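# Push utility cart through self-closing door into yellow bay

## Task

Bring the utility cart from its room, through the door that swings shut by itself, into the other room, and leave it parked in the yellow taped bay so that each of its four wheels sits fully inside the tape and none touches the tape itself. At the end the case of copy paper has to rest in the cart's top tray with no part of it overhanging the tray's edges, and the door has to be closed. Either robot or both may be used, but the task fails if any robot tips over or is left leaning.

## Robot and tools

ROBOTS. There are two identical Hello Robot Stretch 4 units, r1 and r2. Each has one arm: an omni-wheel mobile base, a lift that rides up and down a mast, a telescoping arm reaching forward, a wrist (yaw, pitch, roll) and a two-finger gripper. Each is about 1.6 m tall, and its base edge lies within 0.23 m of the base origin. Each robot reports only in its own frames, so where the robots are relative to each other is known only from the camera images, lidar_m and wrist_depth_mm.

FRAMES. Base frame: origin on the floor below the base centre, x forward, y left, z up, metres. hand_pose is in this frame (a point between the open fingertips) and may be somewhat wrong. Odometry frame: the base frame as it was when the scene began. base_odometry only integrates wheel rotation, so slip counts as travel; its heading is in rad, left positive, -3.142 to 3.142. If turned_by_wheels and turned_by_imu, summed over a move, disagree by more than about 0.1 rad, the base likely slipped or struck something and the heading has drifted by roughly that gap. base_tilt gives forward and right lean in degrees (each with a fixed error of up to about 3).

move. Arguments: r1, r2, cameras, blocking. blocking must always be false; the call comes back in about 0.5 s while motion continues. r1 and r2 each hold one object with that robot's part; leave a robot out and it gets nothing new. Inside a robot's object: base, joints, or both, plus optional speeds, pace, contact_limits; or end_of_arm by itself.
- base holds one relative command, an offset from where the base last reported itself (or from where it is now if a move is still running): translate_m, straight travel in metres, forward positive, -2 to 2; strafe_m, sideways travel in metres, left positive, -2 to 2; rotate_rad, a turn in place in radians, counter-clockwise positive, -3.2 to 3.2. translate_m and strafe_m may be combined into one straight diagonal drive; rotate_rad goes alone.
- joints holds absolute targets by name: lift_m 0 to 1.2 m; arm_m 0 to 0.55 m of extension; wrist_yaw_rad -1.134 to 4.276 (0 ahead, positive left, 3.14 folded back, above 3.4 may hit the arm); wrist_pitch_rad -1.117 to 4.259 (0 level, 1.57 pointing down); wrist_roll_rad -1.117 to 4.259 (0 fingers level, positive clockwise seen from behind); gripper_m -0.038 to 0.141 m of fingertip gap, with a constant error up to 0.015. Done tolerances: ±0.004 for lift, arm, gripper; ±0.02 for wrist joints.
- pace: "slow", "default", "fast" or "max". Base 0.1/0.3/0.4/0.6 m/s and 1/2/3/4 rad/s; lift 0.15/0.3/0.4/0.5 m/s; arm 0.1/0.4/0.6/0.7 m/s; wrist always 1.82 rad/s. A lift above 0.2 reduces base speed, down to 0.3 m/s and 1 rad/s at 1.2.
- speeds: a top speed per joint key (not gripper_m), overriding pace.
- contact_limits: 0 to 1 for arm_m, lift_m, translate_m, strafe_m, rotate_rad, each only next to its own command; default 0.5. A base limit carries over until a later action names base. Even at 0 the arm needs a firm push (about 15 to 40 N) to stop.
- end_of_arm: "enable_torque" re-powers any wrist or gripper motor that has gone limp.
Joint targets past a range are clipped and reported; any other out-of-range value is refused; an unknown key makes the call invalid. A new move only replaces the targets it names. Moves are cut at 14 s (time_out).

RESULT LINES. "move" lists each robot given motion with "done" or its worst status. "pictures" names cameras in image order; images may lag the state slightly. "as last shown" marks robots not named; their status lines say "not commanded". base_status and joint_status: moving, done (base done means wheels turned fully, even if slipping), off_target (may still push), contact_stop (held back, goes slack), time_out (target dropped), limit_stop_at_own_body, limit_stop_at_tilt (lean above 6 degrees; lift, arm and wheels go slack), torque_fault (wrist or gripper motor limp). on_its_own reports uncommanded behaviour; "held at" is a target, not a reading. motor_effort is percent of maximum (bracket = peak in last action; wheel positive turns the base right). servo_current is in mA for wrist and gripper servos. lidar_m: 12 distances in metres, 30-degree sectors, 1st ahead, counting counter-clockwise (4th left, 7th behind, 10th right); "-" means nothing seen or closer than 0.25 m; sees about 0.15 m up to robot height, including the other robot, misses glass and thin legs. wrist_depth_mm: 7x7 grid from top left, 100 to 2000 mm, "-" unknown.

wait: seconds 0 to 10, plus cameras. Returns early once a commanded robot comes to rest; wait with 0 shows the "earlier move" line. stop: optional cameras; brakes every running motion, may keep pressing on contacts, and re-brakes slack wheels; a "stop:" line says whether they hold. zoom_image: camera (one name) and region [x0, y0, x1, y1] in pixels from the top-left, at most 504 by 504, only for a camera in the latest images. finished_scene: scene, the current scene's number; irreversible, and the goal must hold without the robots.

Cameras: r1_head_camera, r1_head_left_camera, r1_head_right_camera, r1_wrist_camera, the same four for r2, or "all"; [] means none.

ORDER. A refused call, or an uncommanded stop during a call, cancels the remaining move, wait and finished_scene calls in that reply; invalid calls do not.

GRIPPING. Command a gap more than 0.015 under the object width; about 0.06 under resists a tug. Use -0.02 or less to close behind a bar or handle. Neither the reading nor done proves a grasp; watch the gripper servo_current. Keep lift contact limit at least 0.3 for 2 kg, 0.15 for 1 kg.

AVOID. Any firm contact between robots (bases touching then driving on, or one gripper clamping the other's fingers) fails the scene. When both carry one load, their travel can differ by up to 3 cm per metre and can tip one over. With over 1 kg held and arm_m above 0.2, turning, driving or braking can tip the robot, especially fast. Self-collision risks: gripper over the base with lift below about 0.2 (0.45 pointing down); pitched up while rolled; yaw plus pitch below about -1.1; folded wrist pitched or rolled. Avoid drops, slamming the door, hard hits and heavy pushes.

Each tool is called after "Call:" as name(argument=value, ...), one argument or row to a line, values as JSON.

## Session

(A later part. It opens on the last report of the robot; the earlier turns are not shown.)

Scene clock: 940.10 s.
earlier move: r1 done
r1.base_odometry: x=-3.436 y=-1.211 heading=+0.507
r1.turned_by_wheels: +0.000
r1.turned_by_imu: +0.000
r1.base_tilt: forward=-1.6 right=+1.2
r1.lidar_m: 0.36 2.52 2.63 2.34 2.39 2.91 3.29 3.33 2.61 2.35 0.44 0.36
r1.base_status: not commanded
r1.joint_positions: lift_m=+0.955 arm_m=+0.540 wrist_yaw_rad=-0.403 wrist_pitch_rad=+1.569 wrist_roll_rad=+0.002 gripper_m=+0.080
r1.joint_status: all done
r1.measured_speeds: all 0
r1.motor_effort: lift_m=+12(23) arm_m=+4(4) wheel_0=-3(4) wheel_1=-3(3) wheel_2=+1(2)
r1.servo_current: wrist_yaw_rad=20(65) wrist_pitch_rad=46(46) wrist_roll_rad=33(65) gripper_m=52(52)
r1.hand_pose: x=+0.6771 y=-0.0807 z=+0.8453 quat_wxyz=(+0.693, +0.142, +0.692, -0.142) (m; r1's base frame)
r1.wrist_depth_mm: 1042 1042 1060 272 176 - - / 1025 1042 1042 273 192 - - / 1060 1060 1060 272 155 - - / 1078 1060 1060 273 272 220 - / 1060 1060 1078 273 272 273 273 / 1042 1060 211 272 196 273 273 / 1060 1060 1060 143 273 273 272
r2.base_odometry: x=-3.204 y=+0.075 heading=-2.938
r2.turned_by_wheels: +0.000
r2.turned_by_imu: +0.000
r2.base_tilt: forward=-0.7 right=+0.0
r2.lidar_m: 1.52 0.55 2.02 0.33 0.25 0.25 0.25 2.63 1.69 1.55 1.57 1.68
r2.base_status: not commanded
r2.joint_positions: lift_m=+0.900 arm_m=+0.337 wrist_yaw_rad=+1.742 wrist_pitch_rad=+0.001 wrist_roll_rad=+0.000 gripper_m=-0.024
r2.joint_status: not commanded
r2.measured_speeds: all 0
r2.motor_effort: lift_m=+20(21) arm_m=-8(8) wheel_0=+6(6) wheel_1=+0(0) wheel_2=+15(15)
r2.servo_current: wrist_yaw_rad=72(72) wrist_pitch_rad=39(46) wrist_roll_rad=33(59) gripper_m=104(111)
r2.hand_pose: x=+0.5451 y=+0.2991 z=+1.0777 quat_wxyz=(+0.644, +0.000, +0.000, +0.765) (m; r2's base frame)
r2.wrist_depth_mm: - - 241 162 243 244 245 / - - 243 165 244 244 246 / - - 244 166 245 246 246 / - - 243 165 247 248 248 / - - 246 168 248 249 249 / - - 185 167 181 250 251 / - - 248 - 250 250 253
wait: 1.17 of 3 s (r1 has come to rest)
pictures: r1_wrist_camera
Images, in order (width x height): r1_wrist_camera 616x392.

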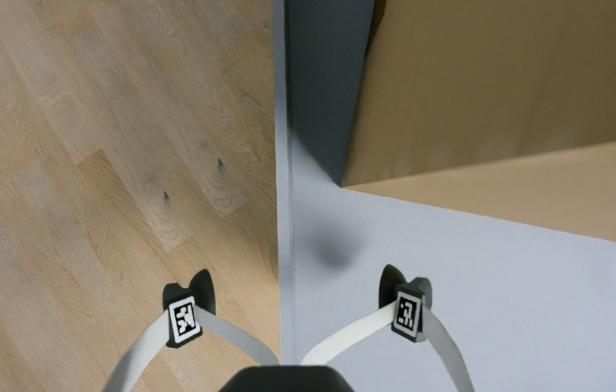

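Call:
move(
  blocking=false,
  r1={"joints":{"gripper_m":-0.03}},
  cameras=[],
)

Call:
wait(
  seconds=2,
  cameras=[],
)

Call:
move(
  blocking=false,
  r1={"base":{"translate_m":-0.25,"strafe_m":0.06},"joints":{"wrist_yaw_rad":-0.25},"speeds":{"wrist_yaw_rad":0.06},"pace":"slow"},
  cameras=[],
)

Call:
wait(
  seconds=4,
  cameras=["r1_head_camera","r1_wrist_camera","r2_head_left_camera"],
)

Scene clock: 948.80 s.
move: r1 moving
r1.base_odometry: x=-3.436 y=-1.211 heading=+0.507
r1.turned_by_wheels: +0.000
r1.turned_by_imu: +0.000
r1.base_tilt: forward=-1.6 right=+1.2
r1.lidar_m: 0.39 2.54 2.64 2.36 2.39 2.92 3.30 3.33 2.63 2.34 0.42 0.38
r1.base_status: not commanded
r1.joint_positions: lift_m=+0.955 arm_m=+0.540 wrist_yaw_rad=-0.403 wrist_pitch_rad=+1.569 wrist_roll_rad=+0.002 gripper_m=+0.062
r1.joint_status: gripper_m moving
r1.measured_speeds: all 0
r1.motor_effort: lift_m=+12(12) arm_m=+4(4) wheel_0=-3(4) wheel_1=-3(3) wheel_2=+1(2)
r1.servo_current: wrist_yaw_rad=59(65) wrist_pitch_rad=46(46) wrist_roll_rad=46(59) gripper_m=91(91)
r1.hand_pose: x=+0.6771 y=-0.0807 z=+0.8453 quat_wxyz=(+0.693, +0.142, +0.692, -0.142) (m; r1's base frame)
r1.wrist_depth_mm: 1078 1060 1042 271 176 - - / 1060 1060 1060 272 192 - - / 1060 1078 1060 272 155 - - / 1078 1078 1060 272 274 220 - / 1042 1060 1078 272 272 273 274 / 1060 1042 192 273 191 273 272 / 1060 1060 1060 143 274 273 273
r2: as last shown
r2.base_tilt: forward=-0.6 right=+0.0
r2.lidar_m: 1.51 0.55 2.03 0.33 0.25 0.25 0.25 2.61 1.69 1.56 1.58 1.65
r2.motor_effort: lift_m=+20(21) arm_m=-8(8) wheel_0=+5(6) wheel_1=+0(0) wheel_2=+15(15)
r2.servo_current: wrist_yaw_rad=52(65) wrist_pitch_rad=39(46) wrist_roll_rad=46(52) gripper_m=104(104)
r2.wrist_depth_mm: - - 241 162 242 244 244 / - - 242 165 244 245 246 / - - 244 167 246 246 246 / - - 245 165 246 247 249 / - - 247 168 249 249 249 / - - 186 167 181 250 251 / - - 248 - 251 251 251
pictures: none
No camera images: "cameras" was empty.

Scene clock: 950.10 s.
earlier move: r1 done
r1.base_odometry: x=-3.436 y=-1.211 heading=+0.507
r1.turned_by_wheels: +0.000
r1.turned_by_imu: +0.000
r1.base_tilt: forward=-1.5 right=+1.3
r1.lidar_m: 0.38 2.54 2.63 2.35 2.37 2.92 3.30 3.32 2.62 2.35 0.43 0.39
r1.base_status: not commanded
r1.joint_positions: lift_m=+0.955 arm_m=+0.540 wrist_yaw_rad=-0.403 wrist_pitch_rad=+1.569 wrist_roll_rad=+0.002 gripper_m=-0.029
r1.joint_status: all done
r1.measured_speeds: all 0
r1.motor_effort: lift_m=+14(14) arm_m=+4(4) wheel_0=+0(4) wheel_1=-2(3) wheel_2=+2(2)
r1.servo_current: wrist_yaw_rad=72(72) wrist_pitch_rad=39(52) wrist_roll_rad=46(65) gripper_m=65(130)
r1.hand_pose: x=+0.6771 y=-0.0807 z=+0.8452 quat_wxyz=(+0.693, +0.142, +0.692, -0.142) (m; r1's base frame)
r1.wrist_depth_mm: 1060 1078 1060 270 198 - - / 1042 1060 1060 270 174 - - / 1060 1060 1042 270 168 - - / 1078 1060 1060 271 271 217 - / 1060 1060 1042 271 271 271 271 / 1060 1060 187 201 270 271 272 / 1078 1098 1060 202 173 272 272
r2.base_odometry: x=-3.204 y=+0.075 heading=-2.938
r2.turned_by_wheels: +0.000
r2.turned_by_imu: +0.000
r2.base_tilt: forward=-0.6 right=+0.1
r2.lidar_m: 1.53 0.55 2.03 0.35 0.25 0.25 0.25 2.63 1.70 1.55 1.57 1.66
r2.base_status: not commanded
r2.joint_positions: lift_m=+0.900 arm_m=+0.337 wrist_yaw_rad=+1.742 wrist_pitch_rad=+0.001 wrist_roll_rad=+0.000 gripper_m=-0.024
r2.joint_status: not commanded
r2.measured_speeds: all 0
r2.motor_effort: lift_m=+20(21) arm_m=-8(8) wheel_0=+6(6) wheel_1=+0(0) wheel_2=+15(16)
r2.servo_current: wrist_yaw_rad=52(72) wrist_pitch_rad=46(46) wrist_roll_rad=39(59) gripper_m=104(104)
r2.hand_pose: x=+0.5451 y=+0.2991 z=+1.0777 quat_wxyz=(+0.644, +0.000, +0.000, +0.765) (m; r2's base frame)
r2.wrist_depth_mm: - - 241 163 243 244 244 / - - 242 166 244 245 246 / - - 244 167 244 247 247 / - - 246 164 247 247 249 / - - 246 168 248 249 248 / - - 186 167 181 249 251 / - - 249 - 251 252 252
wait: 1.30 of 2 s (r1 has come to rest)
pictures: none
No camera images: "cameras" was empty.

Scene clock: 950.60 s.
move: r1 moving
r1.base_odometry: x=-3.448 y=-1.215 heading=+0.507
r1.turned_by_wheels: +0.000
r1.turned_by_imu: +0.000
r1.base_tilt: forward=-1.6 right=+1.3
r1.lidar_m: 0.40 2.56 2.62 2.35 2.40 2.92 3.29 3.29 2.65 2.35 0.44 0.39
r1.base_status: translate_m moving; strafe_m moving
r1.joint_positions: lift_m=+0.955 arm_m=+0.540 wrist_yaw_rad=-0.375 wrist_pitch_rad=+1.568 wrist_roll_rad=+0.002 gripper_m=-0.029
r1.joint_status: wrist_yaw_rad moving
r1.measured_speeds: translate_m=-0.049 strafe_m=+0.011 rotate_rad=-0.004 lift_m=+0.000 arm_m=+0.000 wrist_yaw_rad=+0.062 wrist_pitch_rad=-0.006 wrist_roll_rad=+0.000
r1.motor_effort: lift_m=+14(14) arm_m=+2(4) wheel_0=-7(7) wheel_1=-4(4) wheel_2=+9(11)
r1.servo_current: wrist_yaw_rad=72(72) wrist_pitch_rad=39(46) wrist_roll_rad=52(59) gripper_m=72(78)
r1.hand_pose: x=+0.6795 y=-0.0816 z=+0.8452 quat_wxyz=(+0.695, +0.132, +0.694, -0.133) (m; r1's base frame)
r1.wrist_depth_mm: 1078 1078 1060 273 199 - - / 1078 1060 1060 273 175 - - / 1042 1042 1060 273 161 - - / 1042 1060 1042 272 272 182 - / 1078 1078 1060 272 272 272 273 / 1042 1078 186 200 272 273 271 / 1060 1060 1042 202 176 271 272
r2: as last shown
r2.base_tilt: forward=-0.6 right=+0.0
r2.lidar_m: 1.50 0.55 1.99 0.35 0.25 0.25 0.25 2.59 1.70 1.56 1.57 1.65
r2.motor_effort: lift_m=+20(20) arm_m=-8(8) wheel_0=+5(6) wheel_1=+0(0) wheel_2=+15(15)
r2.servo_current: wrist_yaw_rad=59(65) wrist_pitch_rad=39(39) wrist_roll_rad=46(59) gripper_m=98(111)
r2.wrist_depth_mm: - - 241 162 242 244 245 / - - 242 165 243 245 246 / - - 243 167 245 246 248 / - - 245 165 247 248 249 / - - 246 168 247 248 249 / - - 186 167 180 250 251 / - - 249 - 251 252 252
pictures: none
No camera images: "cameras" was empty.

Scene clock: 953.93 s.
earlier move: r1 done
r1.base_odometry: x=-3.683 y=-1.280 heading=+0.506
r1.turned_by_wheels: -0.001
r1.turned_by_imu: -0.001
r1.base_tilt: forward=-1.6 right=+1.3
r1.lidar_m: 0.62 2.77 2.53 2.27 2.25 2.76 3.05 3.09 2.74 2.45 0.70 0.59
r1.base_status: done
r1.joint_positions: lift_m=+0.955 arm_m=+0.540 wrist_yaw_rad=-0.249 wrist_pitch_rad=+1.560 wrist_roll_rad=+0.002 gripper_m=-0.029
r1.joint_status: all done
r1.measured_speeds: all 0
r1.motor_effort: lift_m=+14(15) arm_m=-4(4) wheel_0=-10(13) wheel_1=-4(8) wheel_2=-1(11)
r1.servo_current: wrist_yaw_rad=46(85) wrist_pitch_rad=65(72) wrist_roll_rad=26(72) gripper_m=65(78)
r1.hand_pose: x=+0.6923 y=-0.0855 z=+0.8452 quat_wxyz=(+0.705, +0.088, +0.698, -0.089) (m; r1's base frame)
r1.wrist_depth_mm: 1078 1060 1078 278 276 277 277 / 1060 1060 1060 277 276 276 277 / 1042 1060 1078 276 274 276 276 / 1078 1060 1060 274 273 274 276 / 1060 1042 1060 273 273 274 276 / 1060 1060 211 201 181 250 248 / 1042 1042 180 203 1060 132 1078
r2.base_odometry: x=-3.204 y=+0.075 heading=-2.938
r2.turned_by_wheels: +0.000
r2.turned_by_imu: +0.000
r2.base_tilt: forward=-0.7 right=+0.0
r2.lidar_m: 1.52 0.54 2.03 0.43 0.25 0.25 0.25 2.57 1.68 1.54 1.56 1.66
r2.base_status: not commanded
r2.joint_positions: lift_m=+0.900 arm_m=+0.337 wrist_yaw_rad=+1.742 wrist_pitch_rad=+0.001 wrist_roll_rad=+0.000 gripper_m=-0.024
r2.joint_status: not commanded
r2.measured_speeds: all 0
r2.motor_effort: lift_m=+20(21) arm_m=-8(8) wheel_0=+6(6) wheel_1=+0(1) wheel_2=+15(15)
r2.servo_current: wrist_yaw_rad=46(72) wrist_pitch_rad=39(46) wrist_roll_rad=46(65) gripper_m=104(111)
r2.hand_pose: x=+0.5451 y=+0.2991 z=+1.0777 quat_wxyz=(+0.644, +0.000, +0.000, +0.765) (m; r2's base frame)
r2.wrist_depth_mm: - - 240 163 242 244 245 / - - 242 165 243 245 245 / - - 244 166 246 245 247 / - - 245 165 246 247 249 / - - 247 168 248 249 249 / - - 186 167 181 250 251 / - - 248 - 250 252 252
wait: 3.33 of 4 s (r1 has come to rest)
pictures: r1_head_camera, r1_wrist_camera, r2_head_left_camera
Images, in order (width x height): r1_head_camera 420x560, r1_wrist_camera 616x392, r2_head_left_camera 420x672.

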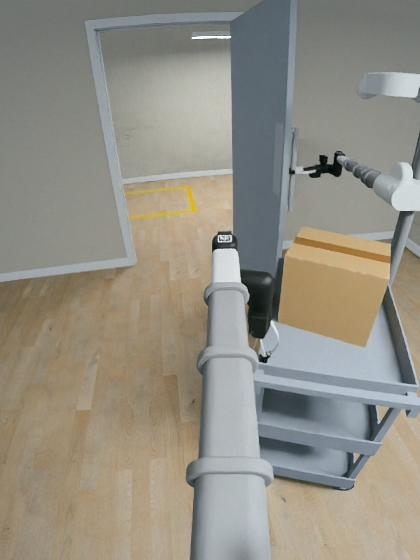

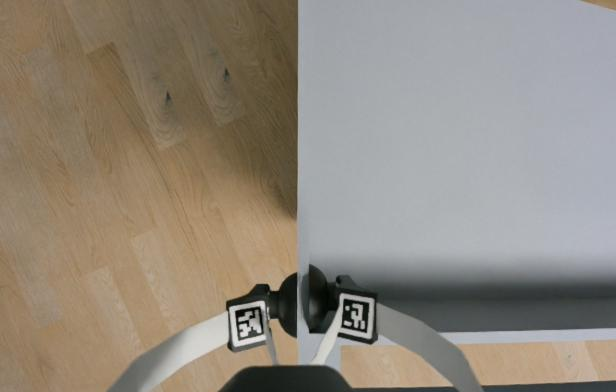

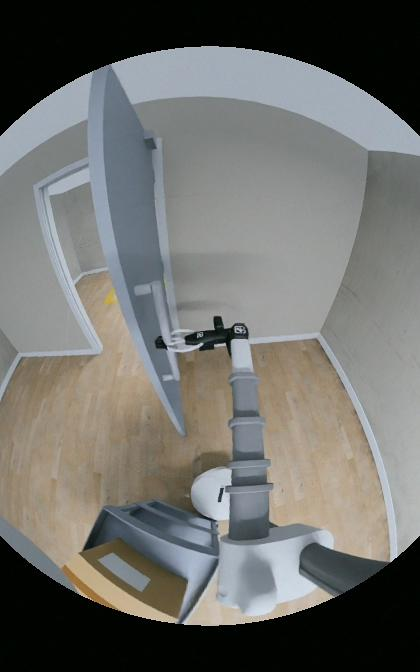

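Call:
move(
  blocking=false,
  r1={"base":{"translate_m":-0.4,"strafe_m":0.1},"joints":{"wrist_yaw_rad":0.0},"speeds":{"wrist_yaw_rad":0.06},"pace":"slow"},
  cameras=[],
)

Call:
wait(
  seconds=6,
  cameras=["r1_head_camera","r1_wrist_camera","r2_head_left_camera"],
)

Scene clock: 960.47 s.
move: r1 moving
r1.base_odometry: x=-3.696 y=-1.284 heading=+0.505
r1.turned_by_wheels: -0.001
r1.turned_by_imu: -0.001
r1.base_tilt: forward=-1.5 right=+1.2
r1.lidar_m: 0.60 2.77 2.50 2.23 2.28 2.79 3.04 3.06 2.75 2.44 2.46 0.61
r1.base_status: translate_m moving; strafe_m moving
r1.joint_positions: lift_m=+0.955 arm_m=+0.540 wrist_yaw_rad=-0.223 wrist_pitch_rad=+1.559 wrist_roll_rad=+0.002 gripper_m=-0.029
r1.joint_status: wrist_yaw_rad moving
r1.measured_speeds: translate_m=-0.050 strafe_m=+0.012 rotate_rad=-0.002 lift_m=+0.000 arm_m=+0.000 wrist_yaw_rad=+0.064 wrist_pitch_rad=-0.010 wrist_roll_rad=+0.000
r1.motor_effort: lift_m=+14(14) arm_m=-3(4) wheel_0=-13(15) wheel_1=-6(7) wheel_2=+6(7)
r1.servo_current: wrist_yaw_rad=65(65) wrist_pitch_rad=72(72) wrist_roll_rad=39(52) gripper_m=72(72)
r1.hand_pose: x=+0.6948 y=-0.0860 z=+0.8452 quat_wxyz=(+0.707, +0.079, +0.699, -0.080) (m; r1's base frame)
r1.wrist_depth_mm: 1078 1078 1078 1098 278 277 278 / 1078 1060 1060 1060 278 278 277 / 1060 1060 1060 1042 277 276 277 / 1060 1060 1042 1060 274 274 274 / 1060 1060 1078 273 273 276 274 / 1042 1060 187 201 180 252 252 / 1060 1060 1060 227 1042 132 1060
r2: as last shown
r2.lidar_m: 1.51 0.55 2.04 0.43 0.25 0.25 0.25 2.63 1.70 1.54 1.56 1.64
r2.motor_effort: lift_m=+20(20) arm_m=-8(8) wheel_0=+6(6) wheel_1=+0(0) wheel_2=+15(15)
r2.servo_current: wrist_yaw_rad=59(65) wrist_pitch_rad=39(46) wrist_roll_rad=39(52) gripper_m=104(104)
r2.wrist_depth_mm: - - 240 163 243 243 244 / - - 241 165 244 246 245 / - - 243 166 245 247 247 / - - 245 165 246 247 248 / - - 247 168 248 248 249 / - - 185 167 181 251 250 / - - 249 - 250 252 252
pictures: none
No camera images: "cameras" was empty.

Scene clock: 965.33 s.
earlier move: r1 done
r1.base_odometry: x=-4.081 y=-1.387 heading=+0.507
r1.turned_by_wheels: +0.002
r1.turned_by_imu: +0.003
r1.base_tilt: forward=-1.5 right=+1.3
r1.lidar_m: 0.68 3.14 2.32 2.09 2.11 2.59 2.68 2.71 2.90 2.64 2.64 0.72
r1.base_status: done
r1.joint_positions: lift_m=+0.955 arm_m=+0.540 wrist_yaw_rad=+0.003 wrist_pitch_rad=+1.561 wrist_roll_rad=-0.002 gripper_m=-0.029
r1.joint_status: all done
r1.measured_speeds: all 0
r1.motor_effort: lift_m=+14(15) arm_m=-4(4) wheel_0=+1(17) wheel_1=-2(10) wheel_2=+10(11)
r1.servo_current: wrist_yaw_rad=59(72) wrist_pitch_rad=52(72) wrist_roll_rad=39(72) gripper_m=65(72)
r1.hand_pose: x=+0.7140 y=-0.0874 z=+0.8452 quat_wxyz=(+0.711, -0.002, +0.704, +0.002) (m; r1's base frame)
r1.wrist_depth_mm: 1060 1078 277 276 276 274 274 / 1078 1078 276 273 273 274 276 / 1060 1060 273 276 273 274 274 / 1078 1060 1060 274 274 272 235 / 1060 1060 1060 273 272 237 1060 / 1060 1060 1060 201 178 1060 - / 1060 157 180 227 157 - 1042
r2.base_odometry: x=-3.204 y=+0.075 heading=-2.938
r2.turned_by_wheels: +0.000
r2.turned_by_imu: +0.001
r2.base_tilt: forward=-0.7 right=+0.1
r2.lidar_m: 1.51 0.55 2.03 3.19 0.66 0.71 - 2.64 1.72 1.55 1.58 1.68
r2.base_status: not commanded
r2.joint_positions: lift_m=+0.900 arm_m=+0.337 wrist_yaw_rad=+1.742 wrist_pitch_rad=+0.001 wrist_roll_rad=+0.000 gripper_m=-0.024
r2.joint_status: not commanded
r2.measured_speeds: all 0
r2.motor_effort: lift_m=+20(21) arm_m=-8(8) wheel_0=+6(6) wheel_1=+0(1) wheel_2=+15(15)
r2.servo_current: wrist_yaw_rad=52(72) wrist_pitch_rad=39(46) wrist_roll_rad=39(59) gripper_m=98(111)
r2.hand_pose: x=+0.5451 y=+0.2991 z=+1.0777 quat_wxyz=(+0.644, +0.000, +0.000, +0.765) (m; r2's base frame)
r2.wrist_depth_mm: - - 241 163 242 243 245 / - - 242 165 243 245 245 / - - 243 167 245 246 247 / - - 245 164 246 247 247 / - - 247 168 249 249 250 / - - 186 167 181 250 250 / - - 248 - 251 252 252
wait: 4.87 of 6 s (r1 has come to rest)
pictures: r1_head_camera, r1_wrist_camera, r2_head_left_camera
Images, in order (width x height): r1_head_camera 420x560, r1_wrist_camera 616x392, r2_head_left_camera 420x672.

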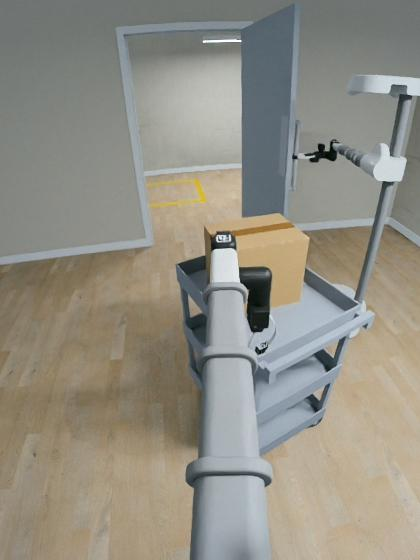

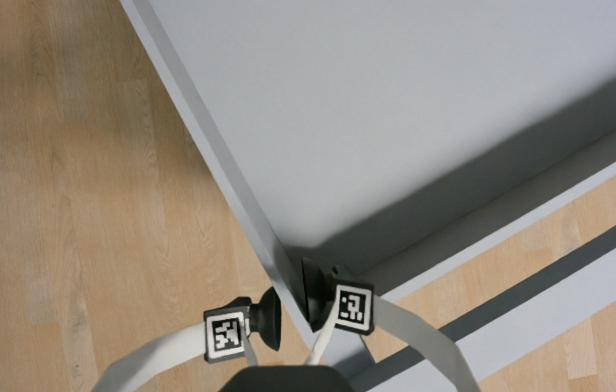

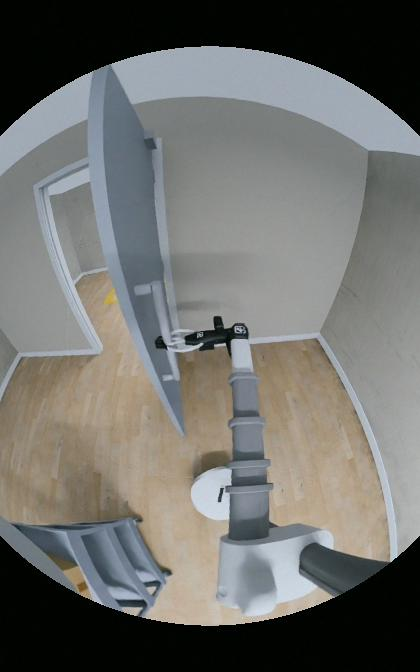

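Call:
move(
  blocking=false,
  r1={"joints":{"gripper_m":0.08}},
  cameras=[],
)

Call:
wait(
  seconds=1.5,
  cameras=[],
)

Call:
move(
  blocking=false,
  r1={"joints":{"lift_m":1.05},"pace":"slow"},
  cameras=[],
)

Call:
wait(
  seconds=2,
  cameras=["r1_wrist_camera"],
)

Call:
move(
  blocking=false,
  r1={"joints":{"arm_m":0.05,"wrist_pitch_rad":0.2}},
  cameras=[],
)

Call:
wait(
  seconds=2.5,
  cameras=["r1_head_camera"],
)

Scene clock: 1033.67 s.
move: r1 moving
r1.base_odometry: x=-4.081 y=-1.387 heading=+0.507
r1.turned_by_wheels: +0.000
r1.turned_by_imu: +0.000
r1.base_tilt: forward=-1.6 right=+1.3
r1.lidar_m: 0.69 3.12 2.32 2.09 2.11 2.58 2.68 2.69 2.92 2.63 2.61 0.71
r1.base_status: not commanded
r1.joint_positions: lift_m=+0.955 arm_m=+0.540 wrist_yaw_rad=+0.003 wrist_pitch_rad=+1.561 wrist_roll_rad=-0.002 gripper_m=-0.004
r1.joint_status: gripper_m moving
r1.measured_speeds: all 0
r1.motor_effort: lift_m=+14(14) arm_m=-4(4) wheel_0=+2(2) wheel_1=-2(2) wheel_2=+10(10)
r1.servo_current: wrist_yaw_rad=39(65) wrist_pitch_rad=52(65) wrist_roll_rad=59(72) gripper_m=46(72)
r1.hand_pose: x=+0.7140 y=-0.0874 z=+0.8452 quat_wxyz=(+0.711, -0.002, +0.704, +0.002) (m; r1's base frame)
r1.wrist_depth_mm: 1078 1098 278 279 277 278 278 / 1042 1042 278 278 277 278 277 / 1098 1078 277 277 278 276 278 / 1078 1078 1078 276 276 276 233 / 1060 1060 1060 276 276 224 1060 / 1060 1078 213 200 181 1060 - / 1060 1025 183 229 149 - 1042
r2: as last shown
r2.turned_by_imu: +0.000
r2.base_tilt: forward=-0.7 right=+0.0
r2.lidar_m: 1.52 0.55 2.00 3.20 0.65 0.72 - 2.57 1.69 1.54 1.56 1.67
r2.motor_effort: lift_m=+20(20) arm_m=-8(8) wheel_0=+5(6) wheel_1=+0(0) wheel_2=+15(15)
r2.servo_current: wrist_yaw_rad=52(59) wrist_pitch_rad=39(46) wrist_roll_rad=52(59) gripper_m=98(111)
r2.wrist_depth_mm: - - 241 163 243 243 244 / - - 242 165 244 244 245 / - - 244 166 246 246 247 / - - 245 164 245 246 248 / - - 246 168 248 248 250 / - - 186 167 181 250 251 / - - 248 - 251 252 252
pictures: none
No camera images: "cameras" was empty.

Scene clock: 1034.97 s.
earlier move: r1 done
r1.base_odometry: x=-4.081 y=-1.387 heading=+0.507
r1.turned_by_wheels: +0.000
r1.turned_by_imu: +0.000
r1.base_tilt: forward=-1.6 right=+1.2
r1.lidar_m: 0.67 3.11 2.29 2.09 2.09 2.62 2.67 2.69 2.90 2.61 2.62 0.72
r1.base_status: not commanded
r1.joint_positions: lift_m=+0.955 arm_m=+0.540 wrist_yaw_rad=+0.003 wrist_pitch_rad=+1.561 wrist_roll_rad=-0.002 gripper_m=+0.080
r1.joint_status: all done
r1.measured_speeds: all 0
r1.motor_effort: lift_m=+14(14) arm_m=-3(4) wheel_0=+2(3) wheel_1=-1(2) wheel_2=+10(10)
r1.servo_current: wrist_yaw_rad=52(65) wrist_pitch_rad=59(65) wrist_roll_rad=59(72) gripper_m=39(104)
r1.hand_pose: x=+0.7140 y=-0.0874 z=+0.8452 quat_wxyz=(+0.711, -0.002, +0.704, +0.002) (m; r1's base frame)
r1.wrist_depth_mm: 1078 277 276 274 277 276 274 / 1060 1060 276 274 274 274 272 / 1060 1042 274 274 274 274 273 / 1042 1078 1060 274 274 274 231 / 1078 1060 1060 273 274 219 1060 / 1078 1078 195 195 203 1078 - / 1060 1078 1060 202 153 - -
r2.base_odometry: x=-3.204 y=+0.075 heading=-2.938
r2.turned_by_wheels: +0.000
r2.turned_by_imu: +0.000
r2.base_tilt: forward=-0.7 right=+0.1
r2.lidar_m: 1.52 0.55 2.04 3.20 0.66 0.71 - 2.57 1.70 1.53 1.58 1.67
r2.base_status: not commanded
r2.joint_positions: lift_m=+0.900 arm_m=+0.337 wrist_yaw_rad=+1.742 wrist_pitch_rad=+0.001 wrist_roll_rad=+0.000 gripper_m=-0.024
r2.joint_status: not commanded
r2.measured_speeds: all 0
r2.motor_effort: lift_m=+20(21) arm_m=-8(8) wheel_0=+6(6) wheel_1=+0(1) wheel_2=+15(15)
r2.servo_current: wrist_yaw_rad=52(59) wrist_pitch_rad=39(46) wrist_roll_rad=46(59) gripper_m=104(111)
r2.hand_pose: x=+0.5451 y=+0.2991 z=+1.0777 quat_wxyz=(+0.644, +0.000, +0.000, +0.765) (m; r2's base frame)
r2.wrist_depth_mm: - - 241 163 243 244 245 / - - 242 165 244 244 245 / - - 243 167 246 246 247 / - - 244 164 246 248 249 / - - 247 168 248 248 249 / - - 186 167 181 250 250 / - - 248 - 250 251 251
wait: 1.30 of 1.5 s (r1 has come to rest)
pictures: none
No camera images: "cameras" was empty.

Scene clock: 1035.47 s.
move: r1 moving
r1.base_odometry: x=-4.081 y=-1.387 heading=+0.507
r1.turned_by_wheels: +0.000
r1.turned_by_imu: +0.000
r1.base_tilt: forward=-1.6 right=+1.3
r1.lidar_m: 0.67 3.10 2.34 2.08 2.12 2.59 2.68 2.69 2.90 2.61 2.64 0.72
r1.base_status: not commanded
r1.joint_positions: lift_m=+0.980 arm_m=+0.540 wrist_yaw_rad=+0.003 wrist_pitch_rad=+1.561 wrist_roll_rad=-0.002 gripper_m=+0.080
r1.joint_status: lift_m moving
r1.measured_speeds: translate_m=+0.000 strafe_m=+0.000 rotate_rad=+0.000 lift_m=+0.099 arm_m=+0.000 wrist_yaw_rad=+0.000 wrist_pitch_rad=+0.000 wrist_roll_rad=+0.000
r1.motor_effort: lift_m=+26(29) arm_m=-4(4) wheel_0=+3(3) wheel_1=-1(2) wheel_2=+10(10)
r1.servo_current: wrist_yaw_rad=46(65) wrist_pitch_rad=59(65) wrist_roll_rad=46(59) gripper_m=46(52)
r1.hand_pose: x=+0.7140 y=-0.0874 z=+0.8696 quat_wxyz=(+0.711, -0.002, +0.704, +0.002) (m; r1's base frame)
r1.wrist_depth_mm: 1078 1078 296 297 297 297 296 / 1118 1078 297 296 296 296 294 / 1098 1078 296 297 296 293 296 / 1098 1098 1078 296 296 296 251 / 1078 1060 1078 293 294 244 1078 / 1078 1078 195 224 188 1060 - / 1098 1078 1078 224 148 - 1078
r2: as last shown
r2.lidar_m: 1.51 0.56 2.03 3.20 0.67 0.72 - 2.61 1.69 1.56 1.58 1.68
r2.motor_effort: lift_m=+20(21) arm_m=-7(8) wheel_0=+6(6) wheel_1=+0(0) wheel_2=+15(15)
r2.servo_current: wrist_yaw_rad=65(65) wrist_pitch_rad=39(46) wrist_roll_rad=46(52) gripper_m=98(104)
r2.wrist_depth_mm: - - 240 163 242 244 244 / - - 242 165 244 244 246 / - - 243 167 246 247 247 / - - 244 165 246 248 249 / - - 246 168 248 248 249 / - - 186 167 181 250 251 / - - 247 - 251 251 251
pictures: none
No camera images: "cameras" was empty.

Scene clock: 1036.63 s.
earlier move: r1 done
r1.base_odometry: x=-4.082 y=-1.387 heading=+0.506
r1.turned_by_wheels: -0.001
r1.turned_by_imu: -0.001
r1.base_tilt: forward=-1.6 right=+1.3
r1.lidar_m: 0.63 3.13 2.30 2.07 2.11 2.60 2.67 2.70 2.93 2.64 2.63 0.73
r1.base_status: not commanded
r1.joint_positions: lift_m=+1.049 arm_m=+0.540 wrist_yaw_rad=+0.003 wrist_pitch_rad=+1.569 wrist_roll_rad=-0.002 gripper_m=+0.080
r1.joint_status: all done
r1.measured_speeds: all 0
r1.motor_effort: lift_m=+24(29) arm_m=-3(4) wheel_0=+1(3) wheel_1=-1(2) wheel_2=+0(10)
r1.servo_current: wrist_yaw_rad=59(72) wrist_pitch_rad=33(65) wrist_roll_rad=46(59) gripper_m=39(52)
r1.hand_pose: x=+0.7117 y=-0.0874 z=+0.9393 quat_wxyz=(+0.708, -0.001, +0.706, +0.001) (m; r1's base frame)
r1.wrist_depth_mm: 1160 1160 366 366 366 364 366 / 1160 1138 364 366 366 364 368 / 1160 1138 366 368 366 364 1160 / 1160 1160 1160 364 366 1160 - / 1138 1138 1160 366 1138 - 1160 / 1160 1160 200 1182 189 1160 1160 / 1160 1182 1160 151 1160 1160 1160
r2.base_odometry: x=-3.204 y=+0.075 heading=-2.938
r2.turned_by_wheels: +0.000
r2.turned_by_imu: +0.000
r2.base_tilt: forward=-0.7 right=+0.1
r2.lidar_m: 1.51 0.54 2.04 3.18 0.69 0.74 - 2.63 1.70 1.56 1.57 1.66
r2.base_status: not commanded
r2.joint_positions: lift_m=+0.900 arm_m=+0.337 wrist_yaw_rad=+1.742 wrist_pitch_rad=+0.001 wrist_roll_rad=+0.000 gripper_m=-0.024
r2.joint_status: not commanded
r2.measured_speeds: all 0
r2.motor_effort: lift_m=+21(21) arm_m=-8(8) wheel_0=+5(6) wheel_1=+0(0) wheel_2=+15(15)
r2.servo_current: wrist_yaw_rad=65(72) wrist_pitch_rad=46(46) wrist_roll_rad=52(59) gripper_m=104(111)
r2.hand_pose: x=+0.5451 y=+0.2991 z=+1.0777 quat_wxyz=(+0.644, +0.000, +0.000, +0.765) (m; r2's base frame)
r2.wrist_depth_mm: - - 240 163 242 244 245 / - - 242 165 244 245 245 / - - 243 167 245 245 247 / - - 245 165 247 248 247 / - - 246 169 248 248 249 / - - 186 167 181 250 251 / - - 248 - 250 252 252
wait: 1.17 of 2 s (r1 has come to rest)
pictures: r1_wrist_camera
Images, in order (width x height): r1_wrist_camera 616x392.

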